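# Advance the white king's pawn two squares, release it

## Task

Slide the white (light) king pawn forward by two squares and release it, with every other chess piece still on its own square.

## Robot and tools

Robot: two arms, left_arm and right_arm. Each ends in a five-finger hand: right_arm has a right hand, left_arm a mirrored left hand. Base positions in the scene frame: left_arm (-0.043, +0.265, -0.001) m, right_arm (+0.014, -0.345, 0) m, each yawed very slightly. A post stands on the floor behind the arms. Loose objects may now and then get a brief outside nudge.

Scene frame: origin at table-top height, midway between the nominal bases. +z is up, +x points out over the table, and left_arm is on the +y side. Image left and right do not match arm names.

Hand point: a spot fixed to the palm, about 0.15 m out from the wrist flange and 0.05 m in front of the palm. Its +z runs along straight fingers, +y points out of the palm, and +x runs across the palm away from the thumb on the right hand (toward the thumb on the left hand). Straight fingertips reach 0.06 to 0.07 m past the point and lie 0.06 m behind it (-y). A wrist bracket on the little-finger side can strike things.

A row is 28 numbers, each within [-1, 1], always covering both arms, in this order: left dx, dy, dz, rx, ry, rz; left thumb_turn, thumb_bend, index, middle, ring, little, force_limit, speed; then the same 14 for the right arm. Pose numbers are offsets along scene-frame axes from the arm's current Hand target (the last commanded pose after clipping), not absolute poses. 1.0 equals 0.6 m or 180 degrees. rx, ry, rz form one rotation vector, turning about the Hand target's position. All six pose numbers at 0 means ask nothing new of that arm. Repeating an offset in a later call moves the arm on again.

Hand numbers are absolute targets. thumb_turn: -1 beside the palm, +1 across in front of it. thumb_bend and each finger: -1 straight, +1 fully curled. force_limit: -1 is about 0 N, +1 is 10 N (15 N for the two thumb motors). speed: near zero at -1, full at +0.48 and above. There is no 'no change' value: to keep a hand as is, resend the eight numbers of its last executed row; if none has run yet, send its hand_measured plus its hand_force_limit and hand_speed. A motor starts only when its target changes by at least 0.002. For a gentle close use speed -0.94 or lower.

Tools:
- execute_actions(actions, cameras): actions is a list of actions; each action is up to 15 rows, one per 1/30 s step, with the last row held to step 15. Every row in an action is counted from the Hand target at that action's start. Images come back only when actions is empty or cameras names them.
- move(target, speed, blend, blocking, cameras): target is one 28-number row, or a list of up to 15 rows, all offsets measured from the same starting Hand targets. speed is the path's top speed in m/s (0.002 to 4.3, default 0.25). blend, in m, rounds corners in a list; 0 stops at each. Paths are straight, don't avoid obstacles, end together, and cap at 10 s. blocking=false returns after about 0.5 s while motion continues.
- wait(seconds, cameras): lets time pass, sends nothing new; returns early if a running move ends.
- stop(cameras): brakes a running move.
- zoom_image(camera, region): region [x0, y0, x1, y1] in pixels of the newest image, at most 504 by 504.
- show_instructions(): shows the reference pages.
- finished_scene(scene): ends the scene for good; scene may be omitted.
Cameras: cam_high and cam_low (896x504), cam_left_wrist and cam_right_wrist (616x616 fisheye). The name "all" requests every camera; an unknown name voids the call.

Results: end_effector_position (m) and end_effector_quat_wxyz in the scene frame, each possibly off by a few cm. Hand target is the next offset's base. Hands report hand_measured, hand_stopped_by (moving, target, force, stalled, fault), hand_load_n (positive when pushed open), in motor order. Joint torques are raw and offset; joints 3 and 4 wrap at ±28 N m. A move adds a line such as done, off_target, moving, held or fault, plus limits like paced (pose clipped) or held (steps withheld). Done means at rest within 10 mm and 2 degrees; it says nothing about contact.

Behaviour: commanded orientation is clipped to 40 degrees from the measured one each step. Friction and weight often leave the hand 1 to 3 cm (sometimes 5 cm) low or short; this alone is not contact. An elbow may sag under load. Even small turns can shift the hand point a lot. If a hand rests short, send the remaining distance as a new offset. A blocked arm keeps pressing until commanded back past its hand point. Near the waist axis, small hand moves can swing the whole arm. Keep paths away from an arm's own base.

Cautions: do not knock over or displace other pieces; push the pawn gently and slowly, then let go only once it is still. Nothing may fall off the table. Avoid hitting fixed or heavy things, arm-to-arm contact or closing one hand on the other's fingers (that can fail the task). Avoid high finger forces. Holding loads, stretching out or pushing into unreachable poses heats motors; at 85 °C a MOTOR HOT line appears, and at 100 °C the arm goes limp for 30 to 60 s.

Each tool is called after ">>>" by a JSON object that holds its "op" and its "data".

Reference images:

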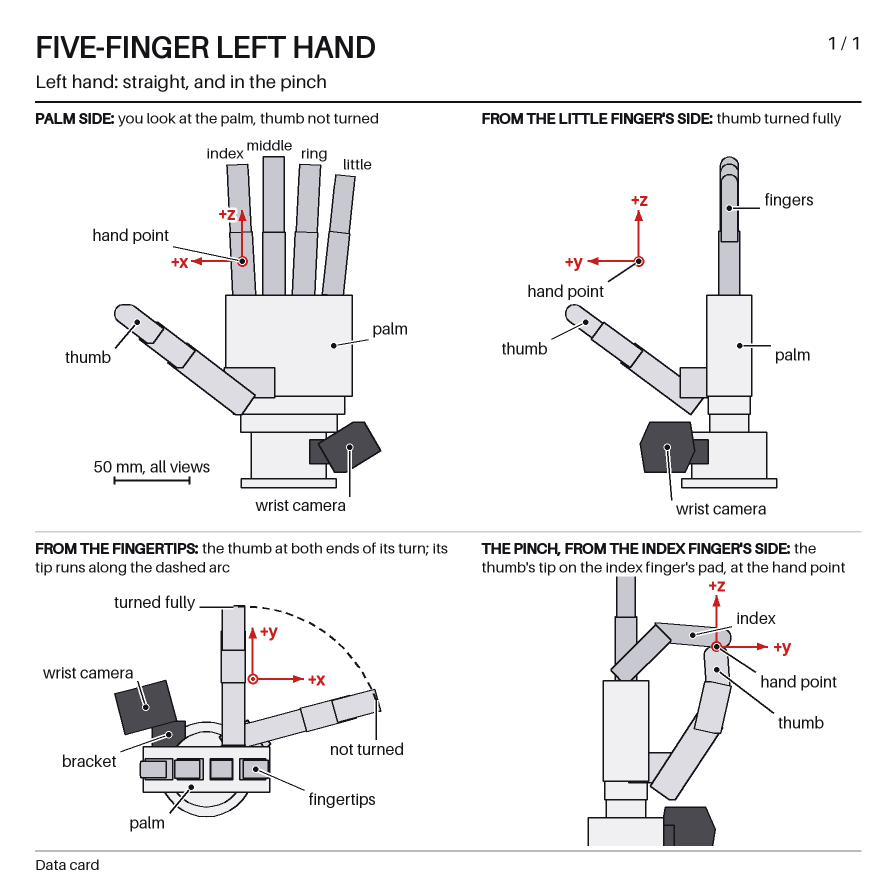

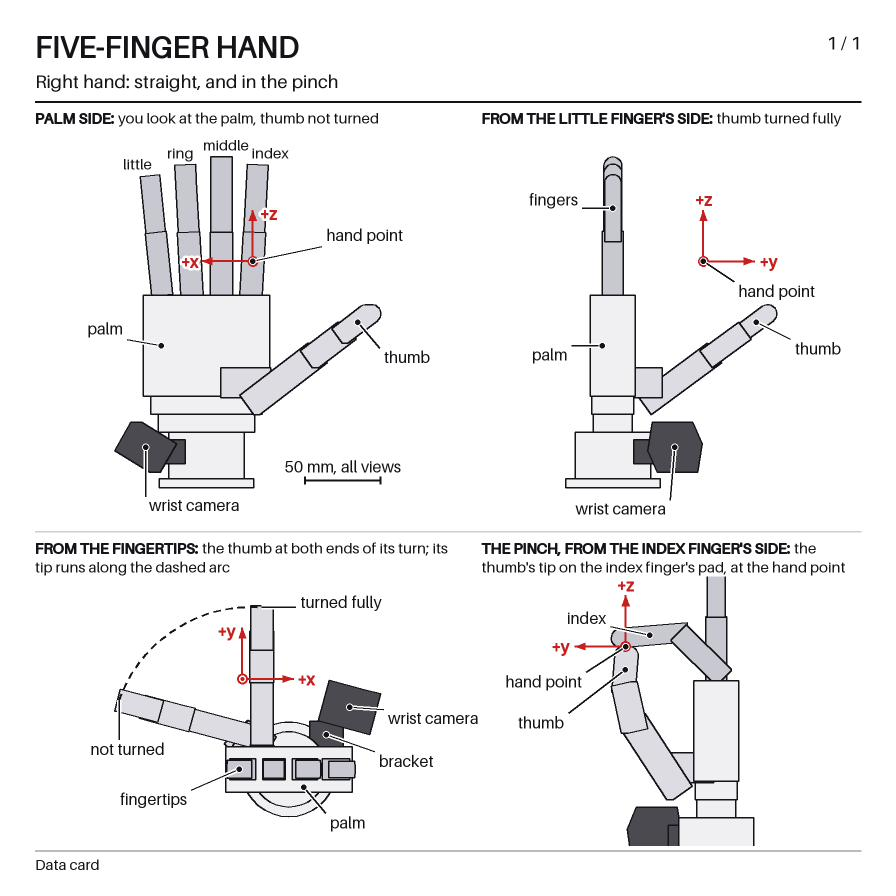

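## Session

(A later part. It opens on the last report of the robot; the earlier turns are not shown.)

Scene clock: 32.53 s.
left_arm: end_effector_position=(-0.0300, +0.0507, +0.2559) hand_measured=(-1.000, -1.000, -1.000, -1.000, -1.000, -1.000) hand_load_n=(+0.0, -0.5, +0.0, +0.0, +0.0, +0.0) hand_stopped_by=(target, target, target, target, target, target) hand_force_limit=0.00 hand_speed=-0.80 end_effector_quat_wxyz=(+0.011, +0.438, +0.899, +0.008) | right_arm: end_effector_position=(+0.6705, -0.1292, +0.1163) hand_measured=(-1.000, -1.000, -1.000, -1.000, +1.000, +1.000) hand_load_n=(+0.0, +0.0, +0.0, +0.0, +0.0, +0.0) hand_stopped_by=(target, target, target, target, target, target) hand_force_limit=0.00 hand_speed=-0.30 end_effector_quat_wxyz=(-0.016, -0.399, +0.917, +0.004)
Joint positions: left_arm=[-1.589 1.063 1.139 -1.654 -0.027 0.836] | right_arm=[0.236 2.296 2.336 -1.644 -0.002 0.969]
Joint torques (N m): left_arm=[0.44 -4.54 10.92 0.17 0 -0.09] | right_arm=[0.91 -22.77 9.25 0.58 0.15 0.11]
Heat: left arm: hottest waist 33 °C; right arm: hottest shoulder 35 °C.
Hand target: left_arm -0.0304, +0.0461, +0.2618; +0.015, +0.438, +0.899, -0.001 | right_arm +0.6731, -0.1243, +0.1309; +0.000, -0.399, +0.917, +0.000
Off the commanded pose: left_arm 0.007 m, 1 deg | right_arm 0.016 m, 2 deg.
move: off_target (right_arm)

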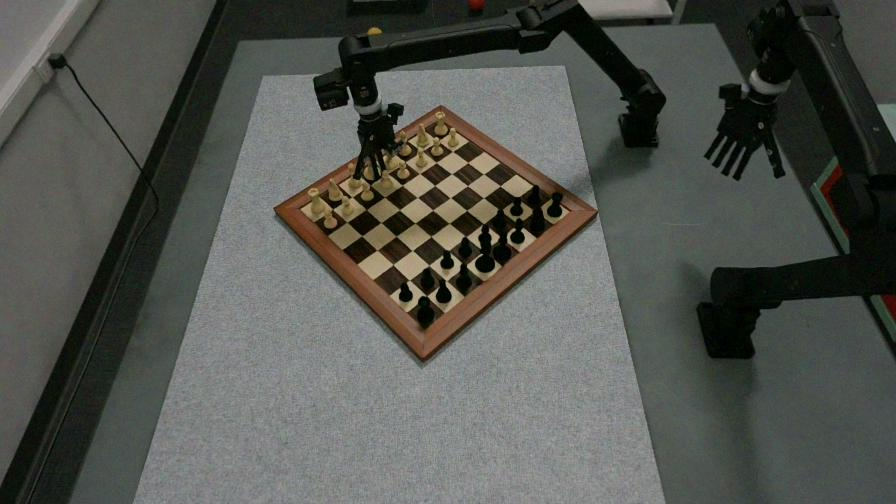

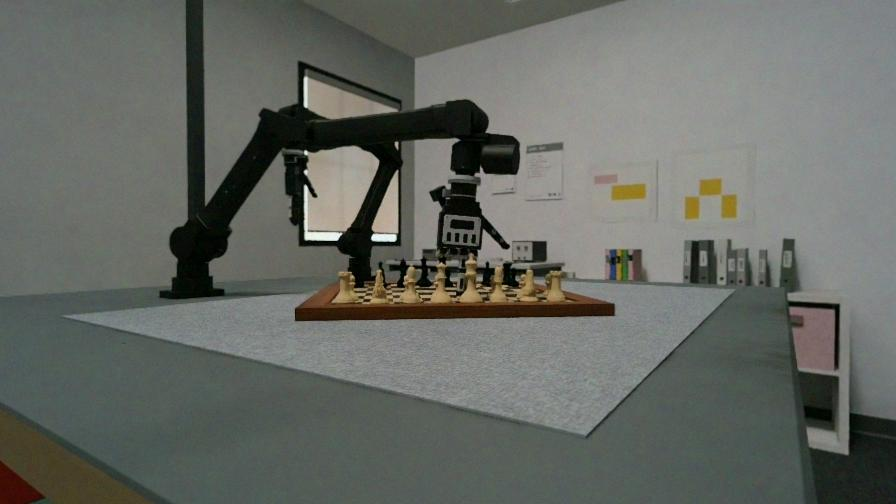

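>>> {"op": "move", "data": {"target": [[0,0,0,0,0,0,-1,-1,-1,-1,-1,-1,0,-0.8,-0.0175,0.012,-0.003,0,0,0,-1,-1,-1,-1,1,1,0,-0.3]], "speed": 0.04, "cameras": ["cam_high","cam_low"]}}

>>> {"op": "zoom_image", "data": {"camera": "cam_high", "region": [365, 160, 400, 195]}}

>>> {"op": "zoom_image", "data": {"camera": "cam_low", "region": [440, 240, 510, 310]}}

Scene clock: 33.87 s.
left_arm: end_effector_position=(-0.0300, +0.0507, +0.2559) hand_measured=(-1.000, -1.000, -1.000, -1.000, -1.000, -1.000) hand_load_n=(+0.0, +0.0, +0.0, +0.0, +0.0, +0.0) hand_stopped_by=(target, target, target, target, target, target) hand_force_limit=0.00 hand_speed=-0.80 end_effector_quat_wxyz=(+0.011, +0.438, +0.899, +0.008) | right_arm: end_effector_position=(+0.6612, -0.1248, +0.1103) hand_measured=(-1.000, -1.000, -1.000, -1.000, +1.000, +1.000) hand_load_n=(+0.0, +0.0, +0.0, +0.0, +0.0, +0.0) hand_stopped_by=(target, target, target, target, target, target) hand_force_limit=0.00 hand_speed=-0.30 end_effector_quat_wxyz=(-0.019, -0.398, +0.917, +0.005)
Joint positions: left_arm=[-1.589 1.063 1.139 -1.654 -0.027 0.836] | right_arm=[0.245 2.266 2.267 -1.61 -0.002 0.981]
Joint torques (N m): left_arm=[0.44 -4.6 10.93 0.14 0 -0.09] | right_arm=[1.38 -23.06 9.26 0.75 0.14 0.11]
Heat: left arm: hottest waist 33 °C; right arm: hottest shoulder 35 °C.
Hand target: left_arm -0.0304, +0.0461, +0.2618; +0.015, +0.438, +0.899, -0.001 | right_arm +0.6626, -0.1169, +0.1292; +0.000, -0.400, +0.917, +0.000
Off the commanded pose: left_arm 0.007 m, 1 deg | right_arm 0.020 m, 2 deg.
move: off_target (right_arm)

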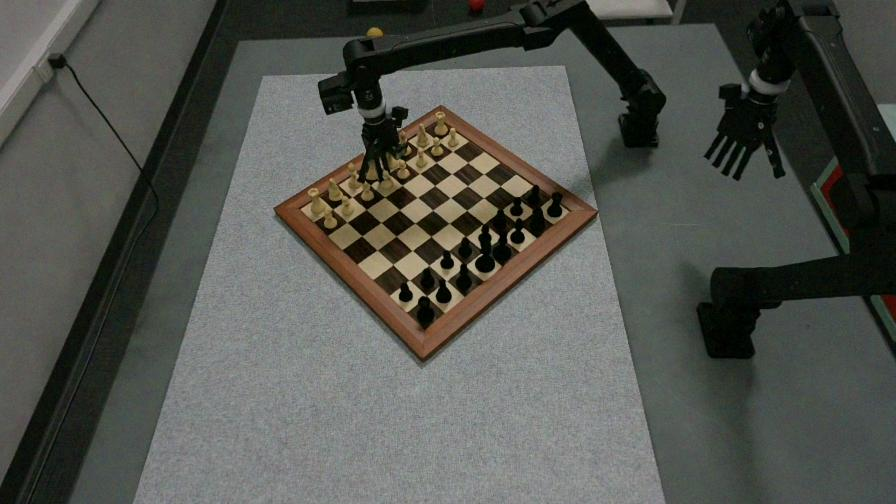

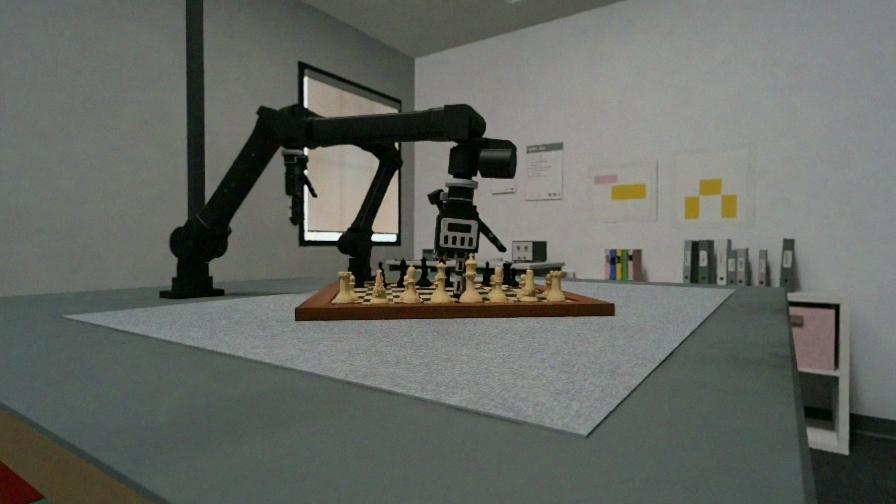

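Scaled by 14.400 from the camera's image (finer frame: 1280x720).

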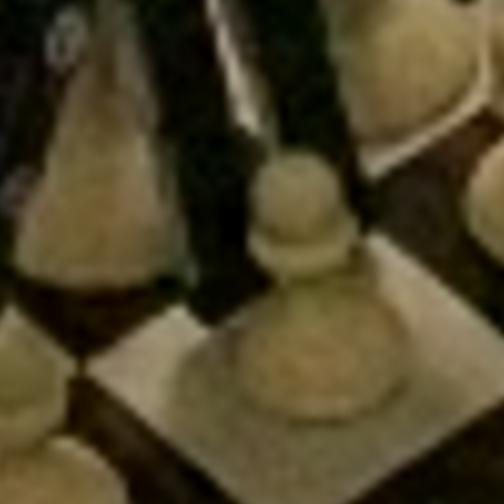

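Scaled by 7.200 from the camera's image (finer frame: 1280x720).

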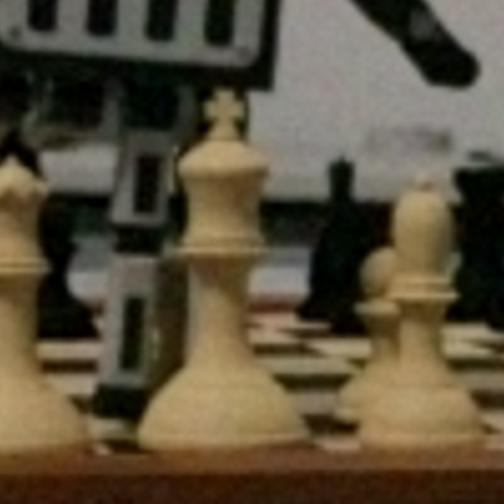

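>>> {"op": "move", "data": {"target": [[0,0,0,0,0,0,-1,-1,-1,-1,-1,-1,0,-0.8,-0.013,0.029,0.008,0,0,0,-1,-1,-1,-1,1,1,0,-0.3]], "speed": 0.04, "cameras": ["cam_high","cam_low"]}}

>>> {"op": "zoom_image", "data": {"camera": "cam_high", "region": [365, 160, 400, 195]}}

>>> {"op": "zoom_image", "data": {"camera": "cam_low", "region": [440, 240, 510, 310]}}

Scene clock: 35.37 s.
left_arm: end_effector_position=(-0.0300, +0.0507, +0.2559) hand_measured=(-1.000, -1.000, -1.000, -1.000, -1.000, -1.000) hand_load_n=(+0.0, +0.0, +0.0, +0.0, +0.0, +0.0) hand_stopped_by=(target, target, target, target, target, target) hand_force_limit=0.00 hand_speed=-0.80 end_effector_quat_wxyz=(+0.011, +0.438, +0.899, +0.008) | right_arm: end_effector_position=(+0.6531, -0.1055, +0.1126) hand_measured=(-1.000, -1.000, -1.000, -1.000, +1.000, +1.000) hand_load_n=(+0.0, +0.0, +0.0, +0.0, +0.0, +0.0) hand_stopped_by=(target, target, target, target, target, target) hand_force_limit=0.00 hand_speed=-0.30 end_effector_quat_wxyz=(-0.019, -0.399, +0.917, +0.004)
Joint positions: left_arm=[-1.589 1.063 1.139 -1.654 -0.027 0.836] | right_arm=[0.275 2.256 2.256 -1.61 -0.002 1.008]
Joint torques (N m): left_arm=[0.44 -4.42 10.95 0.14 0.01 -0.09] | right_arm=[0.97 -23.12 9.31 0.44 0.14 0.1]
Heat: left arm: hottest waist 33 °C; right arm: hottest shoulder 35 °C.
Hand target: left_arm -0.0304, +0.0461, +0.2618; +0.015, +0.438, +0.899, -0.001 | right_arm +0.6548, -0.0997, +0.1339; +0.000, -0.399, +0.917, +0.000
Off the commanded pose: left_arm 0.007 m, 1 deg | right_arm 0.022 m, 2 deg.
move: off_target (right_arm)

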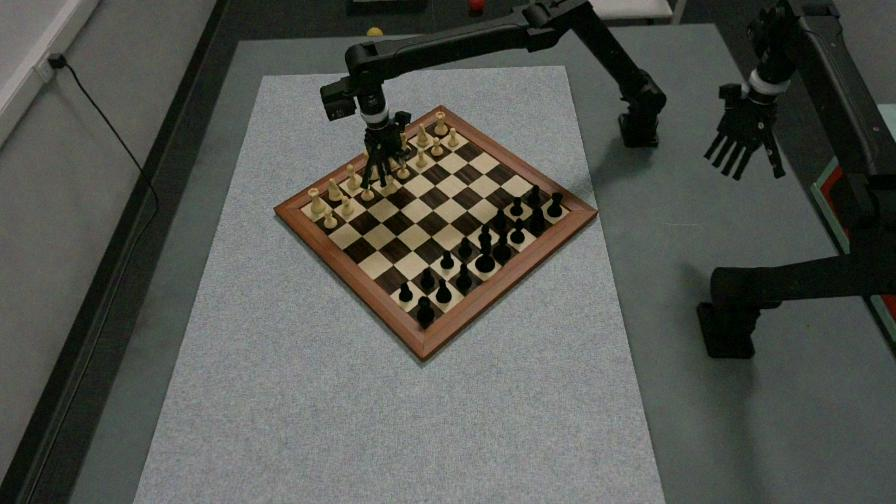

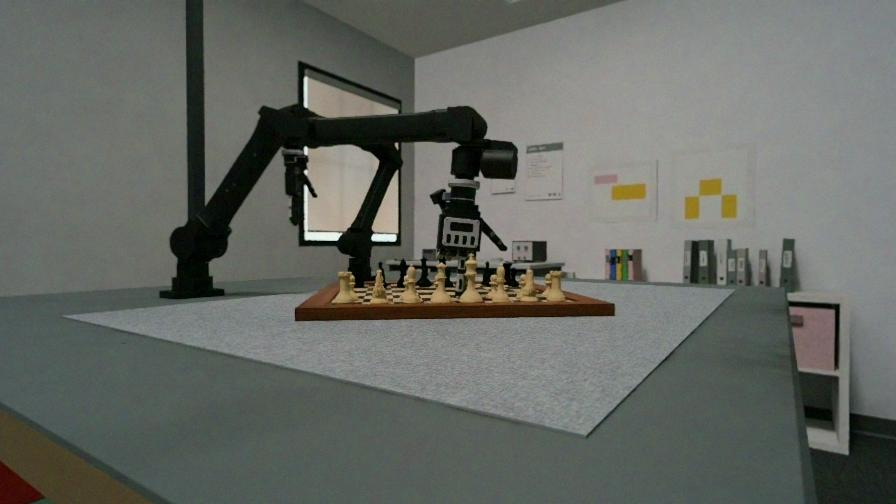

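Scaled by 14.400 from the camera's image (finer frame: 1280x720).

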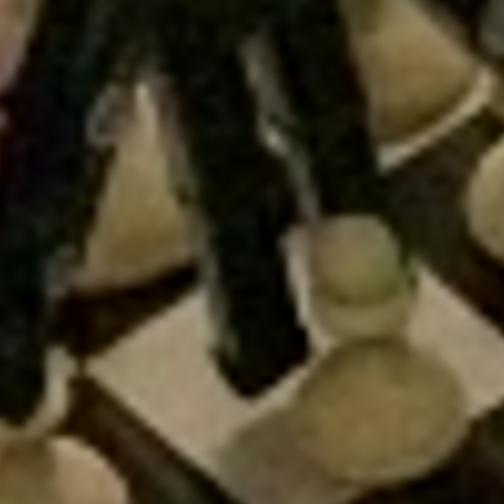

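Scaled by 7.200 from the camera's image (finer frame: 1280x720).

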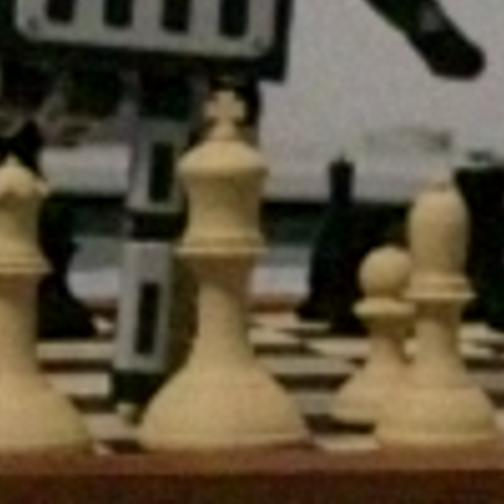

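>>> {"op": "zoom_image", "data": {"camera": "cam_high", "region": [320, 120, 420, 220]}}

>>> {"op": "zoom_image", "data": {"camera": "cam_low", "region": [400, 220, 570, 330]}}

Scaled by 5.040 from the camera's image (finer frame: 1280x720).

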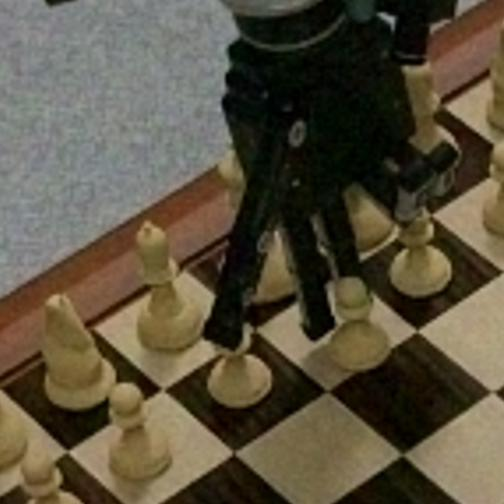

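Scaled by 2.965 from the camera's image (finer frame: 1280x720).

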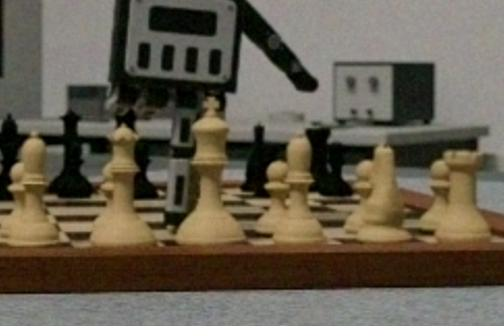

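>>> {"op": "move", "data": {"target": [[0,0,0,0,0,0,-1,-1,-1,-1,-1,-1,0,-0.8,-0.0342,0.0365,0.003,0,0,0,-1,-1,-1,-1,1,1,0,-0.3]], "speed": 0.05, "cameras": ["cam_high","cam_low"]}}

>>> {"op": "zoom_image", "data": {"camera": "cam_high", "region": [360, 150, 440, 230]}}

>>> {"op": "zoom_image", "data": {"camera": "cam_low", "region": [420, 240, 490, 310]}}

Scene clock: 37.27 s.
left_arm: end_effector_position=(-0.0300, +0.0507, +0.2559) hand_measured=(-1.000, -1.000, -1.000, -1.000, -1.000, -1.000) hand_load_n=(+0.0, +0.0, +0.0, +0.0, +0.0, +0.0) hand_stopped_by=(target, target, target, target, target, target) hand_force_limit=0.00 hand_speed=-0.80 end_effector_quat_wxyz=(+0.011, +0.438, +0.899, +0.008) | right_arm: end_effector_position=(+0.6321, -0.0832, +0.1154) hand_measured=(-1.000, -1.000, -1.000, -1.000, +1.000, +1.000) hand_load_n=(+0.0, +0.0, +0.5, +0.0, +0.0, +0.0) hand_stopped_by=(target, target, target, target, target, target) hand_force_limit=0.00 hand_speed=-0.30 end_effector_quat_wxyz=(-0.021, -0.400, +0.916, +0.004)
Joint positions: left_arm=[-1.589 1.063 1.139 -1.654 -0.027 0.836] | right_arm=[0.315 2.204 2.172 -1.581 -0.002 1.047]
Joint torques (N m): left_arm=[0.44 -4.6 10.96 0.13 0 -0.09] | right_arm=[0.97 -22.59 9.14 0.59 0.14 0.14]
Heat: left arm: hottest waist 33 °C; right arm: hottest shoulder 36 °C.
Hand target: left_arm -0.0304, +0.0461, +0.2618; +0.015, +0.438, +0.899, -0.001 | right_arm +0.6343, -0.0777, +0.1356; +0.000, -0.399, +0.917, +0.000
Off the commanded pose: left_arm 0.007 m, 1 deg | right_arm 0.021 m, 2 deg.
move: off_target (right_arm)

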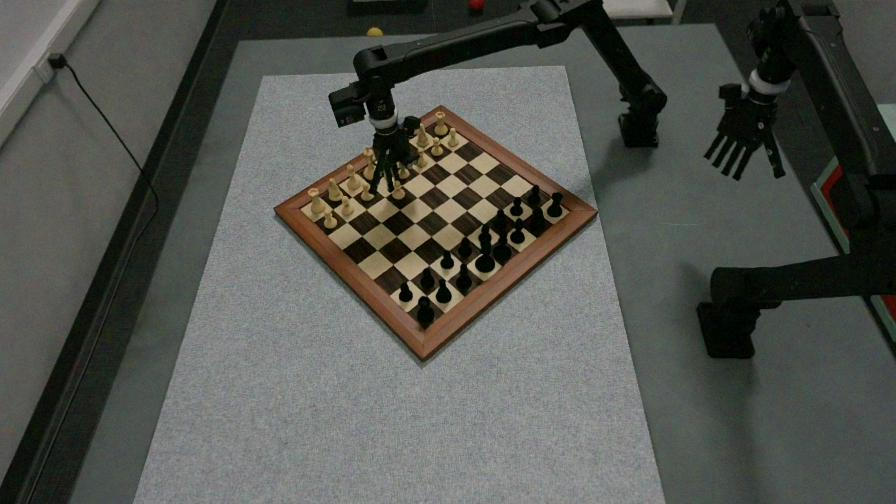

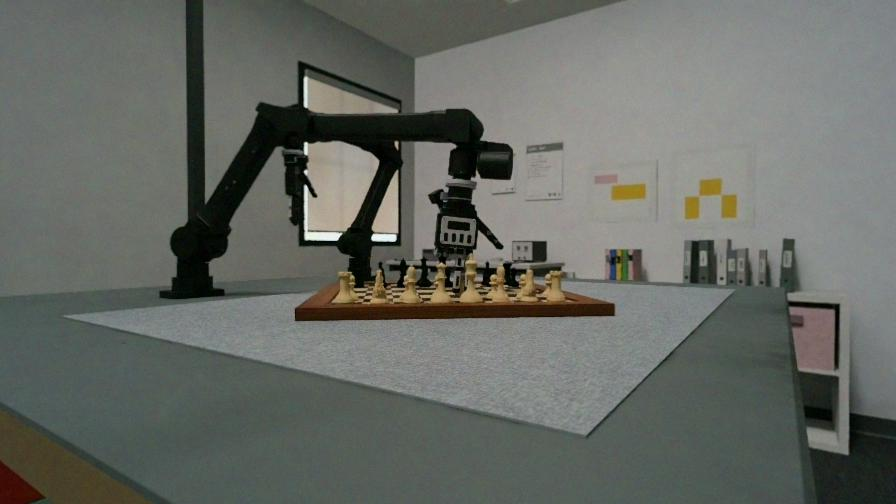

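Scaled by 6.300 from the camera's image (finer frame: 1280x720).

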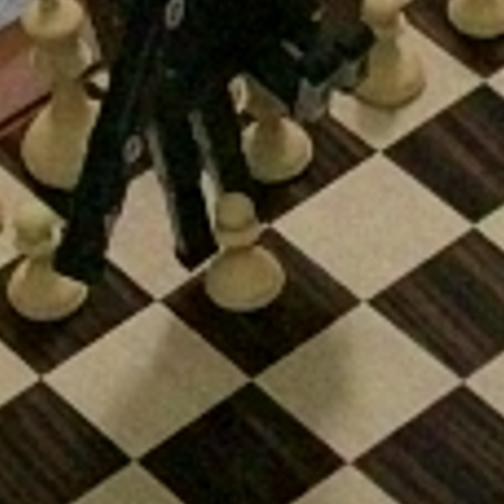

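Scaled by 7.200 from the camera's image (finer frame: 1280x720).

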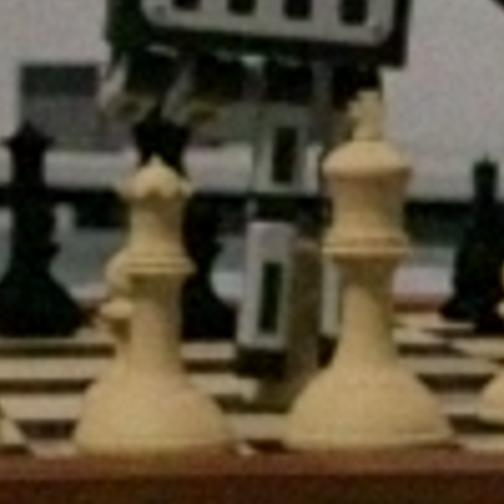

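>>> {"op": "move", "data": {"target": [[0,0,0,0,0,0,-1,-1,-1,-1,-1,-1,0,-0.8,-0.0392,0.0435,-0.003,0,0,0,-1,-1,-1,-1,1,1,0,-0.3]], "speed": 0.05, "cameras": ["cam_high","cam_low"]}}

>>> {"op": "zoom_image", "data": {"camera": "cam_high", "region": [360, 150, 440, 230]}}

>>> {"op": "zoom_image", "data": {"camera": "cam_low", "region": [420, 240, 490, 310]}}

Scene clock: 38.83 s.
left_arm: end_effector_position=(-0.0300, +0.0507, +0.2559) hand_measured=(-1.000, -1.000, -1.000, -1.000, -1.000, -1.000) hand_load_n=(+0.0, +0.0, +0.0, +0.0, +0.0, +0.0) hand_stopped_by=(target, target, target, target, target, target) hand_force_limit=0.00 hand_speed=-0.80 end_effector_quat_wxyz=(+0.011, +0.438, +0.899, +0.008) | right_arm: end_effector_position=(+0.6088, -0.0576, +0.1139) hand_measured=(-1.000, -1.000, -1.000, -1.000, +1.000, +1.000) hand_load_n=(+0.5, +0.0, +0.0, +0.0, +0.0, +0.0) hand_stopped_by=(target, target, target, target, target, target) hand_force_limit=0.00 hand_speed=-0.30 end_effector_quat_wxyz=(-0.021, -0.399, +0.917, +0.003)
Joint positions: left_arm=[-1.589 1.063 1.139 -1.654 -0.027 0.836] | right_arm=[0.363 2.156 2.086 -1.543 -0.002 1.096]
Joint torques (N m): left_arm=[0.38 -4.48 10.95 0.16 0.01 -0.08] | right_arm=[1.08 -22.07 9.11 0.58 0.14 0.12]
Heat: left arm: hottest waist 33 °C; right arm: hottest shoulder 36 °C.
Hand target: left_arm -0.0304, +0.0461, +0.2618; +0.015, +0.438, +0.899, -0.001 | right_arm +0.6107, -0.0515, +0.1339; +0.000, -0.400, +0.917, +0.000
Off the commanded pose: left_arm 0.007 m, 1 deg | right_arm 0.021 m, 2 deg.
move: off_target (right_arm)

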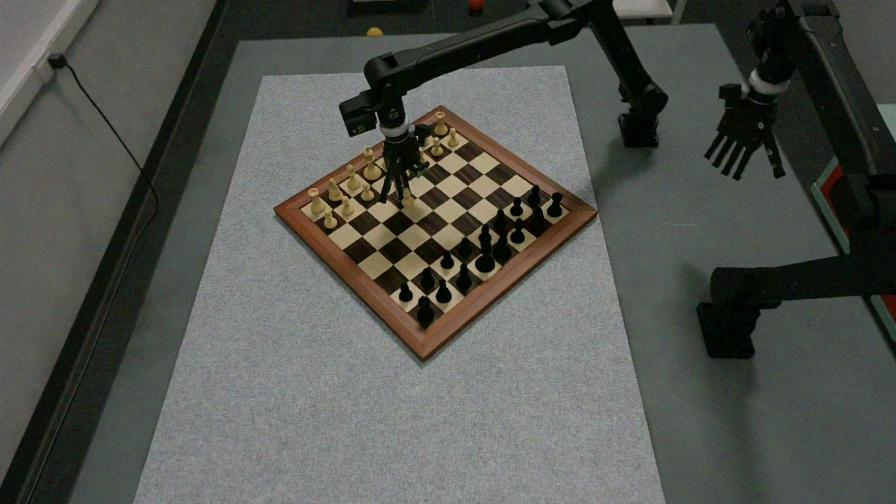

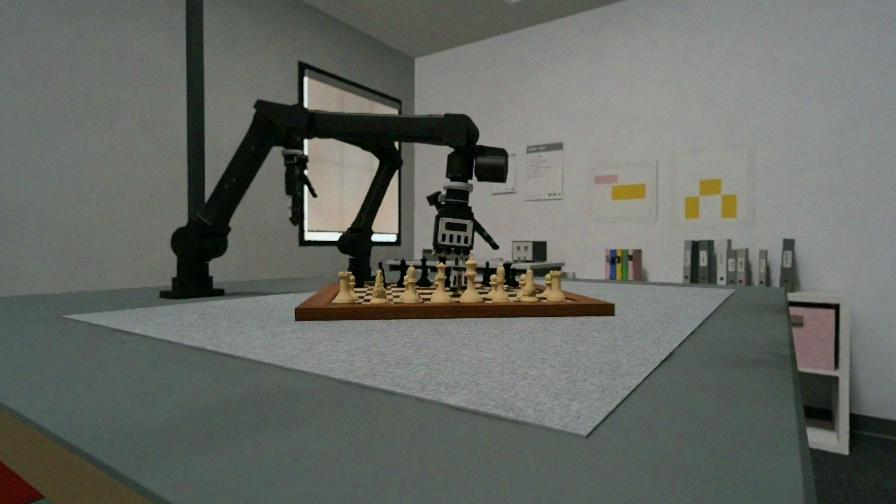

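Scaled by 6.300 from the camera's image (finer frame: 1280x720).

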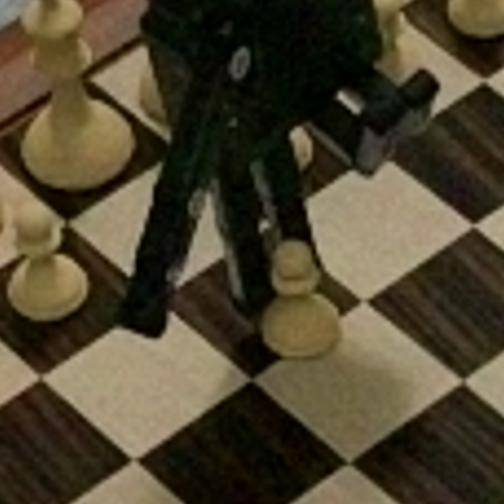

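Scaled by 7.200 from the camera's image (finer frame: 1280x720).

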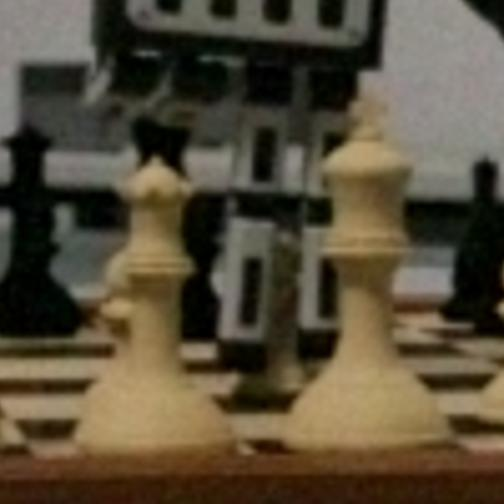

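>>> {"op": "move", "data": {"target": [[0,0,0,0,0,0,-1,-1,-1,-1,-1,-1,0,-0.8,-0.0405,0.0445,-0.001,0,0,0,-1,-1,-1,-1,1,1,0,-0.3]], "speed": 0.05, "cameras": ["cam_high","cam_low"]}}

>>> {"op": "zoom_image", "data": {"camera": "cam_high", "region": [380, 170, 460, 250]}}

Scene clock: 40.47 s.
left_arm: end_effector_position=(-0.0300, +0.0507, +0.2559) hand_measured=(-1.000, -1.000, -1.000, -1.000, -1.000, -1.000) hand_load_n=(+0.0, -0.5, +0.0, +0.0, +0.0, +0.5) hand_stopped_by=(target, target, target, target, target, target) hand_force_limit=0.00 hand_speed=-0.80 end_effector_quat_wxyz=(+0.011, +0.438, +0.899, +0.008) | right_arm: end_effector_position=(+0.5851, -0.0314, +0.1139) hand_measured=(-1.000, -1.000, -1.000, -1.000, +1.000, +1.000) hand_load_n=(+0.0, +0.0, +0.0, +0.0, +0.5, +0.0) hand_stopped_by=(target, target, target, target, target, target) hand_force_limit=0.00 hand_speed=-0.30 end_effector_quat_wxyz=(-0.021, -0.399, +0.917, +0.001)
Joint positions: left_arm=[-1.589 1.063 1.139 -1.654 -0.027 0.836] | right_arm=[0.414 2.114 2.016 -1.514 -0.002 1.148]
Joint torques (N m): left_arm=[0.56 -4.54 10.95 0.17 0 -0.09] | right_arm=[1.08 -21.54 9.17 0.58 0.14 0.13]
Heat: left arm: hottest waist 33 °C; right arm: hottest shoulder 36 °C.
Hand target: left_arm -0.0304, +0.0461, +0.2618; +0.015, +0.438, +0.899, -0.001 | right_arm +0.5865, -0.0249, +0.1333; +0.000, -0.399, +0.917, +0.000
Off the commanded pose: left_arm 0.007 m, 1 deg | right_arm 0.021 m, 2 deg.
move: off_target (right_arm)

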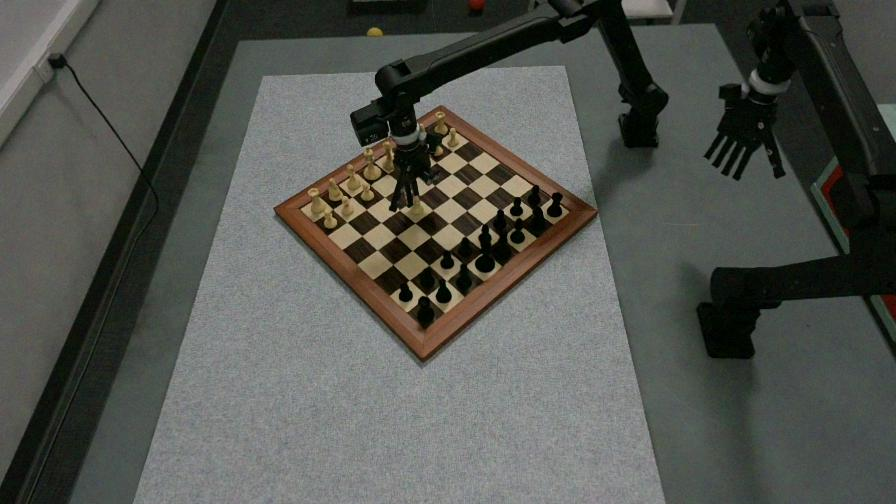

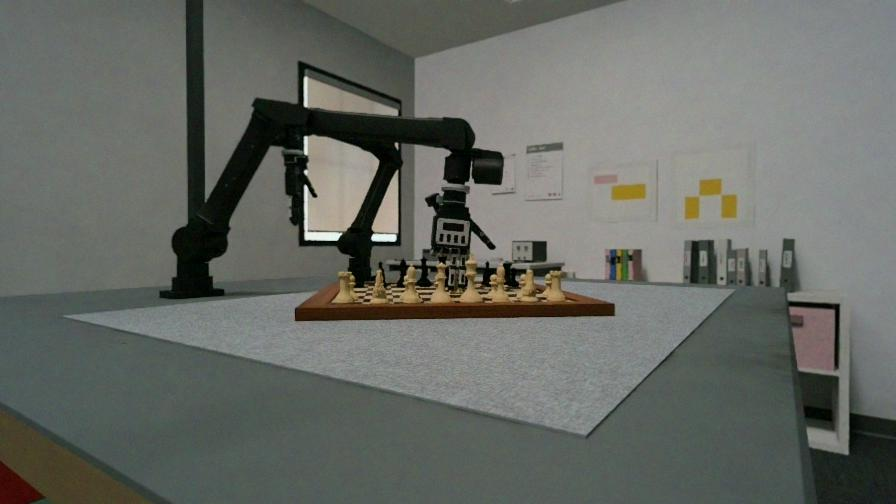

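Scaled by 6.300 from the camera's image (finer frame: 1280x720).

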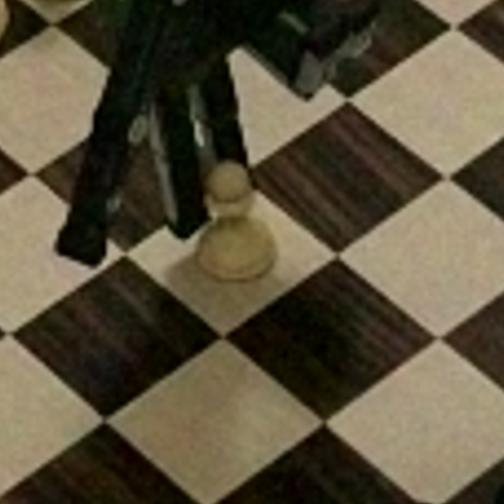

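>>> {"op": "move", "data": {"target": [[0,0,0,0,0,0,-1,-1,-1,-1,-1,-1,0,-0.8,0.0114,-0.0122,0.02,0,0,0,-1,-1,-1,-1,1,1,0,-0.3],[0,0,0,0,0,0,-1,-1,-1,-1,-1,-1,0,-0.8,0.0342,-0.0365,0.06,0,0,0,-1,-1,-1,-1,1,1,0,-0.3]], "speed": 0.05, "blend": 0.005, "cameras": ["cam_high","cam_low"]}}

>>> {"op": "zoom_image", "data": {"camera": "cam_high", "region": [380, 170, 460, 250]}}

Scene clock: 42.47 s.
left_arm: end_effector_position=(-0.0300, +0.0507, +0.2559) hand_measured=(-1.000, -1.000, -1.000, -1.000, -1.000, -1.000) hand_load_n=(+0.0, +0.0, +0.0, +0.0, +0.0, +0.0) hand_stopped_by=(target, target, target, target, target, target) hand_force_limit=0.00 hand_speed=-0.80 end_effector_quat_wxyz=(+0.011, +0.438, +0.899, +0.008) | right_arm: end_effector_position=(+0.5954, -0.0449, +0.1552) hand_measured=(-1.000, -1.000, -1.000, -1.000, +1.000, +1.000) hand_load_n=(+0.0, +0.0, +0.0, +0.0, +0.0, +0.0) hand_stopped_by=(target, target, target, target, target, target) hand_force_limit=0.00 hand_speed=-0.30 end_effector_quat_wxyz=(-0.015, -0.399, +0.917, +0.002)
Joint positions: left_arm=[-1.589 1.063 1.139 -1.654 -0.027 0.836] | right_arm=[0.389 2.114 2.124 -1.612 -0.002 1.122]
Joint torques (N m): left_arm=[0.44 -4.6 10.93 0.14 0.01 -0.08] | right_arm=[-0.5 -19.02 12.7 0.02 0.15 0]
Heat: left arm: hottest waist 33 °C; right arm: hottest shoulder 36 °C.
Hand target: left_arm -0.0304, +0.0461, +0.2618; +0.015, +0.438, +0.899, -0.001 | right_arm +0.6072, -0.0469, +0.1693; +0.000, -0.399, +0.917, +0.000
Off the commanded pose: left_arm 0.007 m, 1 deg | right_arm 0.018 m, 2 deg.
move: off_target (right_arm)

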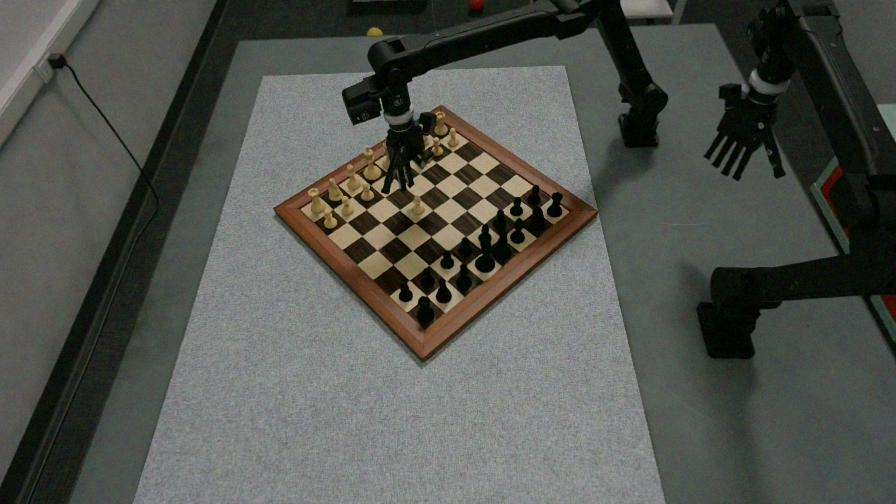

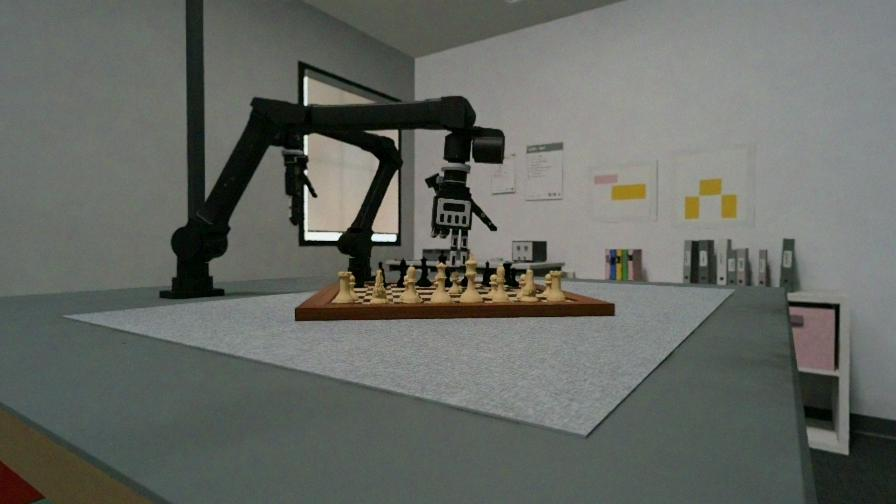

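Scaled by 6.300 from the camera's image (finer frame: 1280x720).

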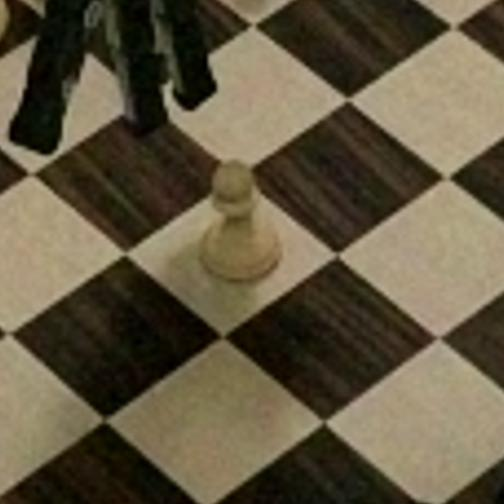

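>>> {"op": "move", "data": {"target": [[0,0,0,0,0,0,-1,-1,-1,-1,-1,-1,0,-0.8,-0.12,-0.1,0.25,0,0,0,-1,-1,-1,-1,1,1,0,-0.3]], "speed": 0.12, "cameras": ["cam_high","cam_low"]}}

>>> {"op": "zoom_image", "data": {"camera": "cam_high", "region": [290, 95, 470, 255]}}

>>> {"op": "zoom_image", "data": {"camera": "cam_low", "region": [320, 230, 600, 330]}}

Scene clock: 44.83 s.
left_arm: end_effector_position=(-0.0300, +0.0507, +0.2559) hand_measured=(-1.000, -1.000, -1.000, -1.000, -1.000, -1.000) hand_load_n=(+0.0, -0.5, +0.0, +0.0, +0.0, +0.0) hand_stopped_by=(target, target, target, target, target, target) hand_force_limit=0.00 hand_speed=-0.80 end_effector_quat_wxyz=(+0.011, +0.438, +0.899, +0.008) | right_arm: end_effector_position=(+0.5362, -0.1005, +0.3103) hand_measured=(-1.000, -1.000, -1.000, -1.000, +1.000, +1.000) hand_load_n=(+0.0, +0.0, +0.0, +0.0, +0.0, +0.0) hand_stopped_by=(target, target, target, target, target, target) hand_force_limit=0.00 hand_speed=-0.30 end_effector_quat_wxyz=(+0.068, -0.395, +0.916, +0.003)
Joint positions: left_arm=[-1.589 1.063 1.139 -1.654 -0.027 0.836] | right_arm=[0.331 1.779 2.012 -1.669 -0.018 1.073]
Joint torques (N m): left_arm=[0.38 -4.54 10.91 0.13 0.01 -0.09] | right_arm=[-0.67 -16.26 9.47 0.27 -0.08 -0.02]
Heat: left arm: hottest waist 33 °C; right arm: hottest shoulder 36 °C.
Hand target: left_arm -0.0304, +0.0461, +0.2618; +0.015, +0.438, +0.899, -0.001 | right_arm +0.5351, -0.1068, +0.3193; +0.000, -0.399, +0.917, +0.000
Off the commanded pose: left_arm 0.007 m, 1 deg | right_arm 0.011 m, 8 deg.
joint sent to its limit (right arm) — joint 4 (wrist pitch), lower limit. The joint targets are off in orientation, not in position.
move: off_target (right_arm)

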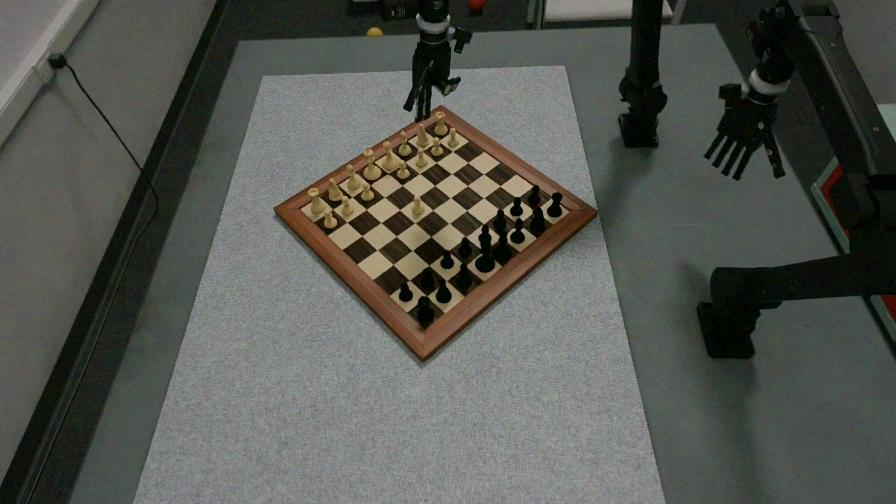

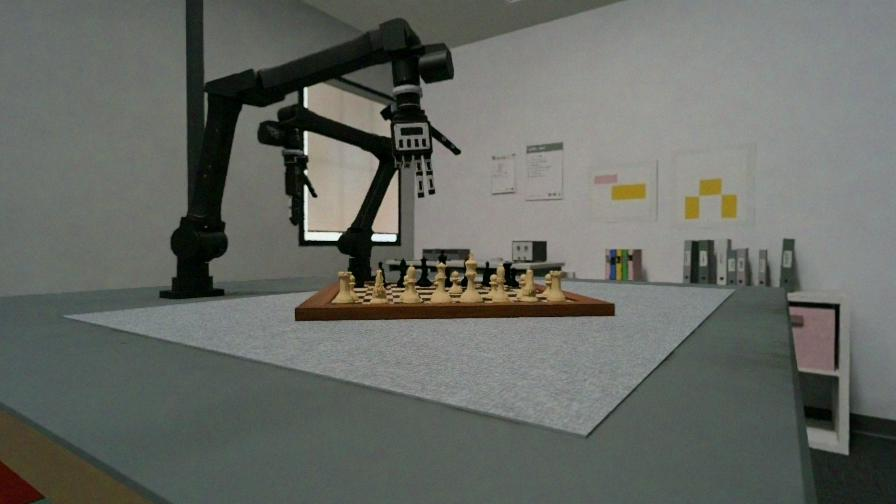

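Scaled by 2.800 from the camera's image (finer frame: 1280x720).

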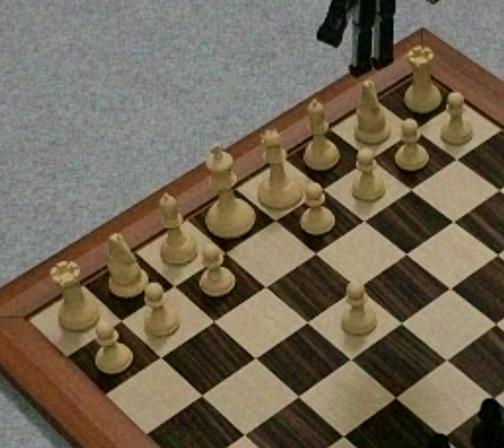

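Scaled by 1.800 from the camera's image (finer frame: 1280x720).

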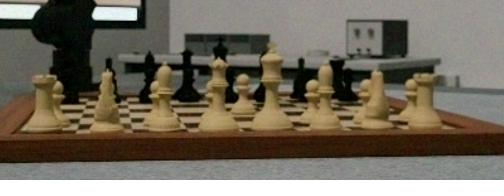

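>>> {"op": "zoom_image", "data": {"camera": "cam_high", "region": [370, 170, 610, 370]}}

Scaled by 2.100 from the camera's image (finer frame: 1280x720).

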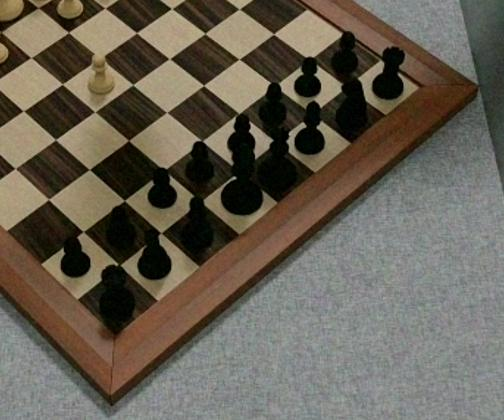

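>>> {"op": "finished_scene", "data": {}}

The scene is finished: the task was done.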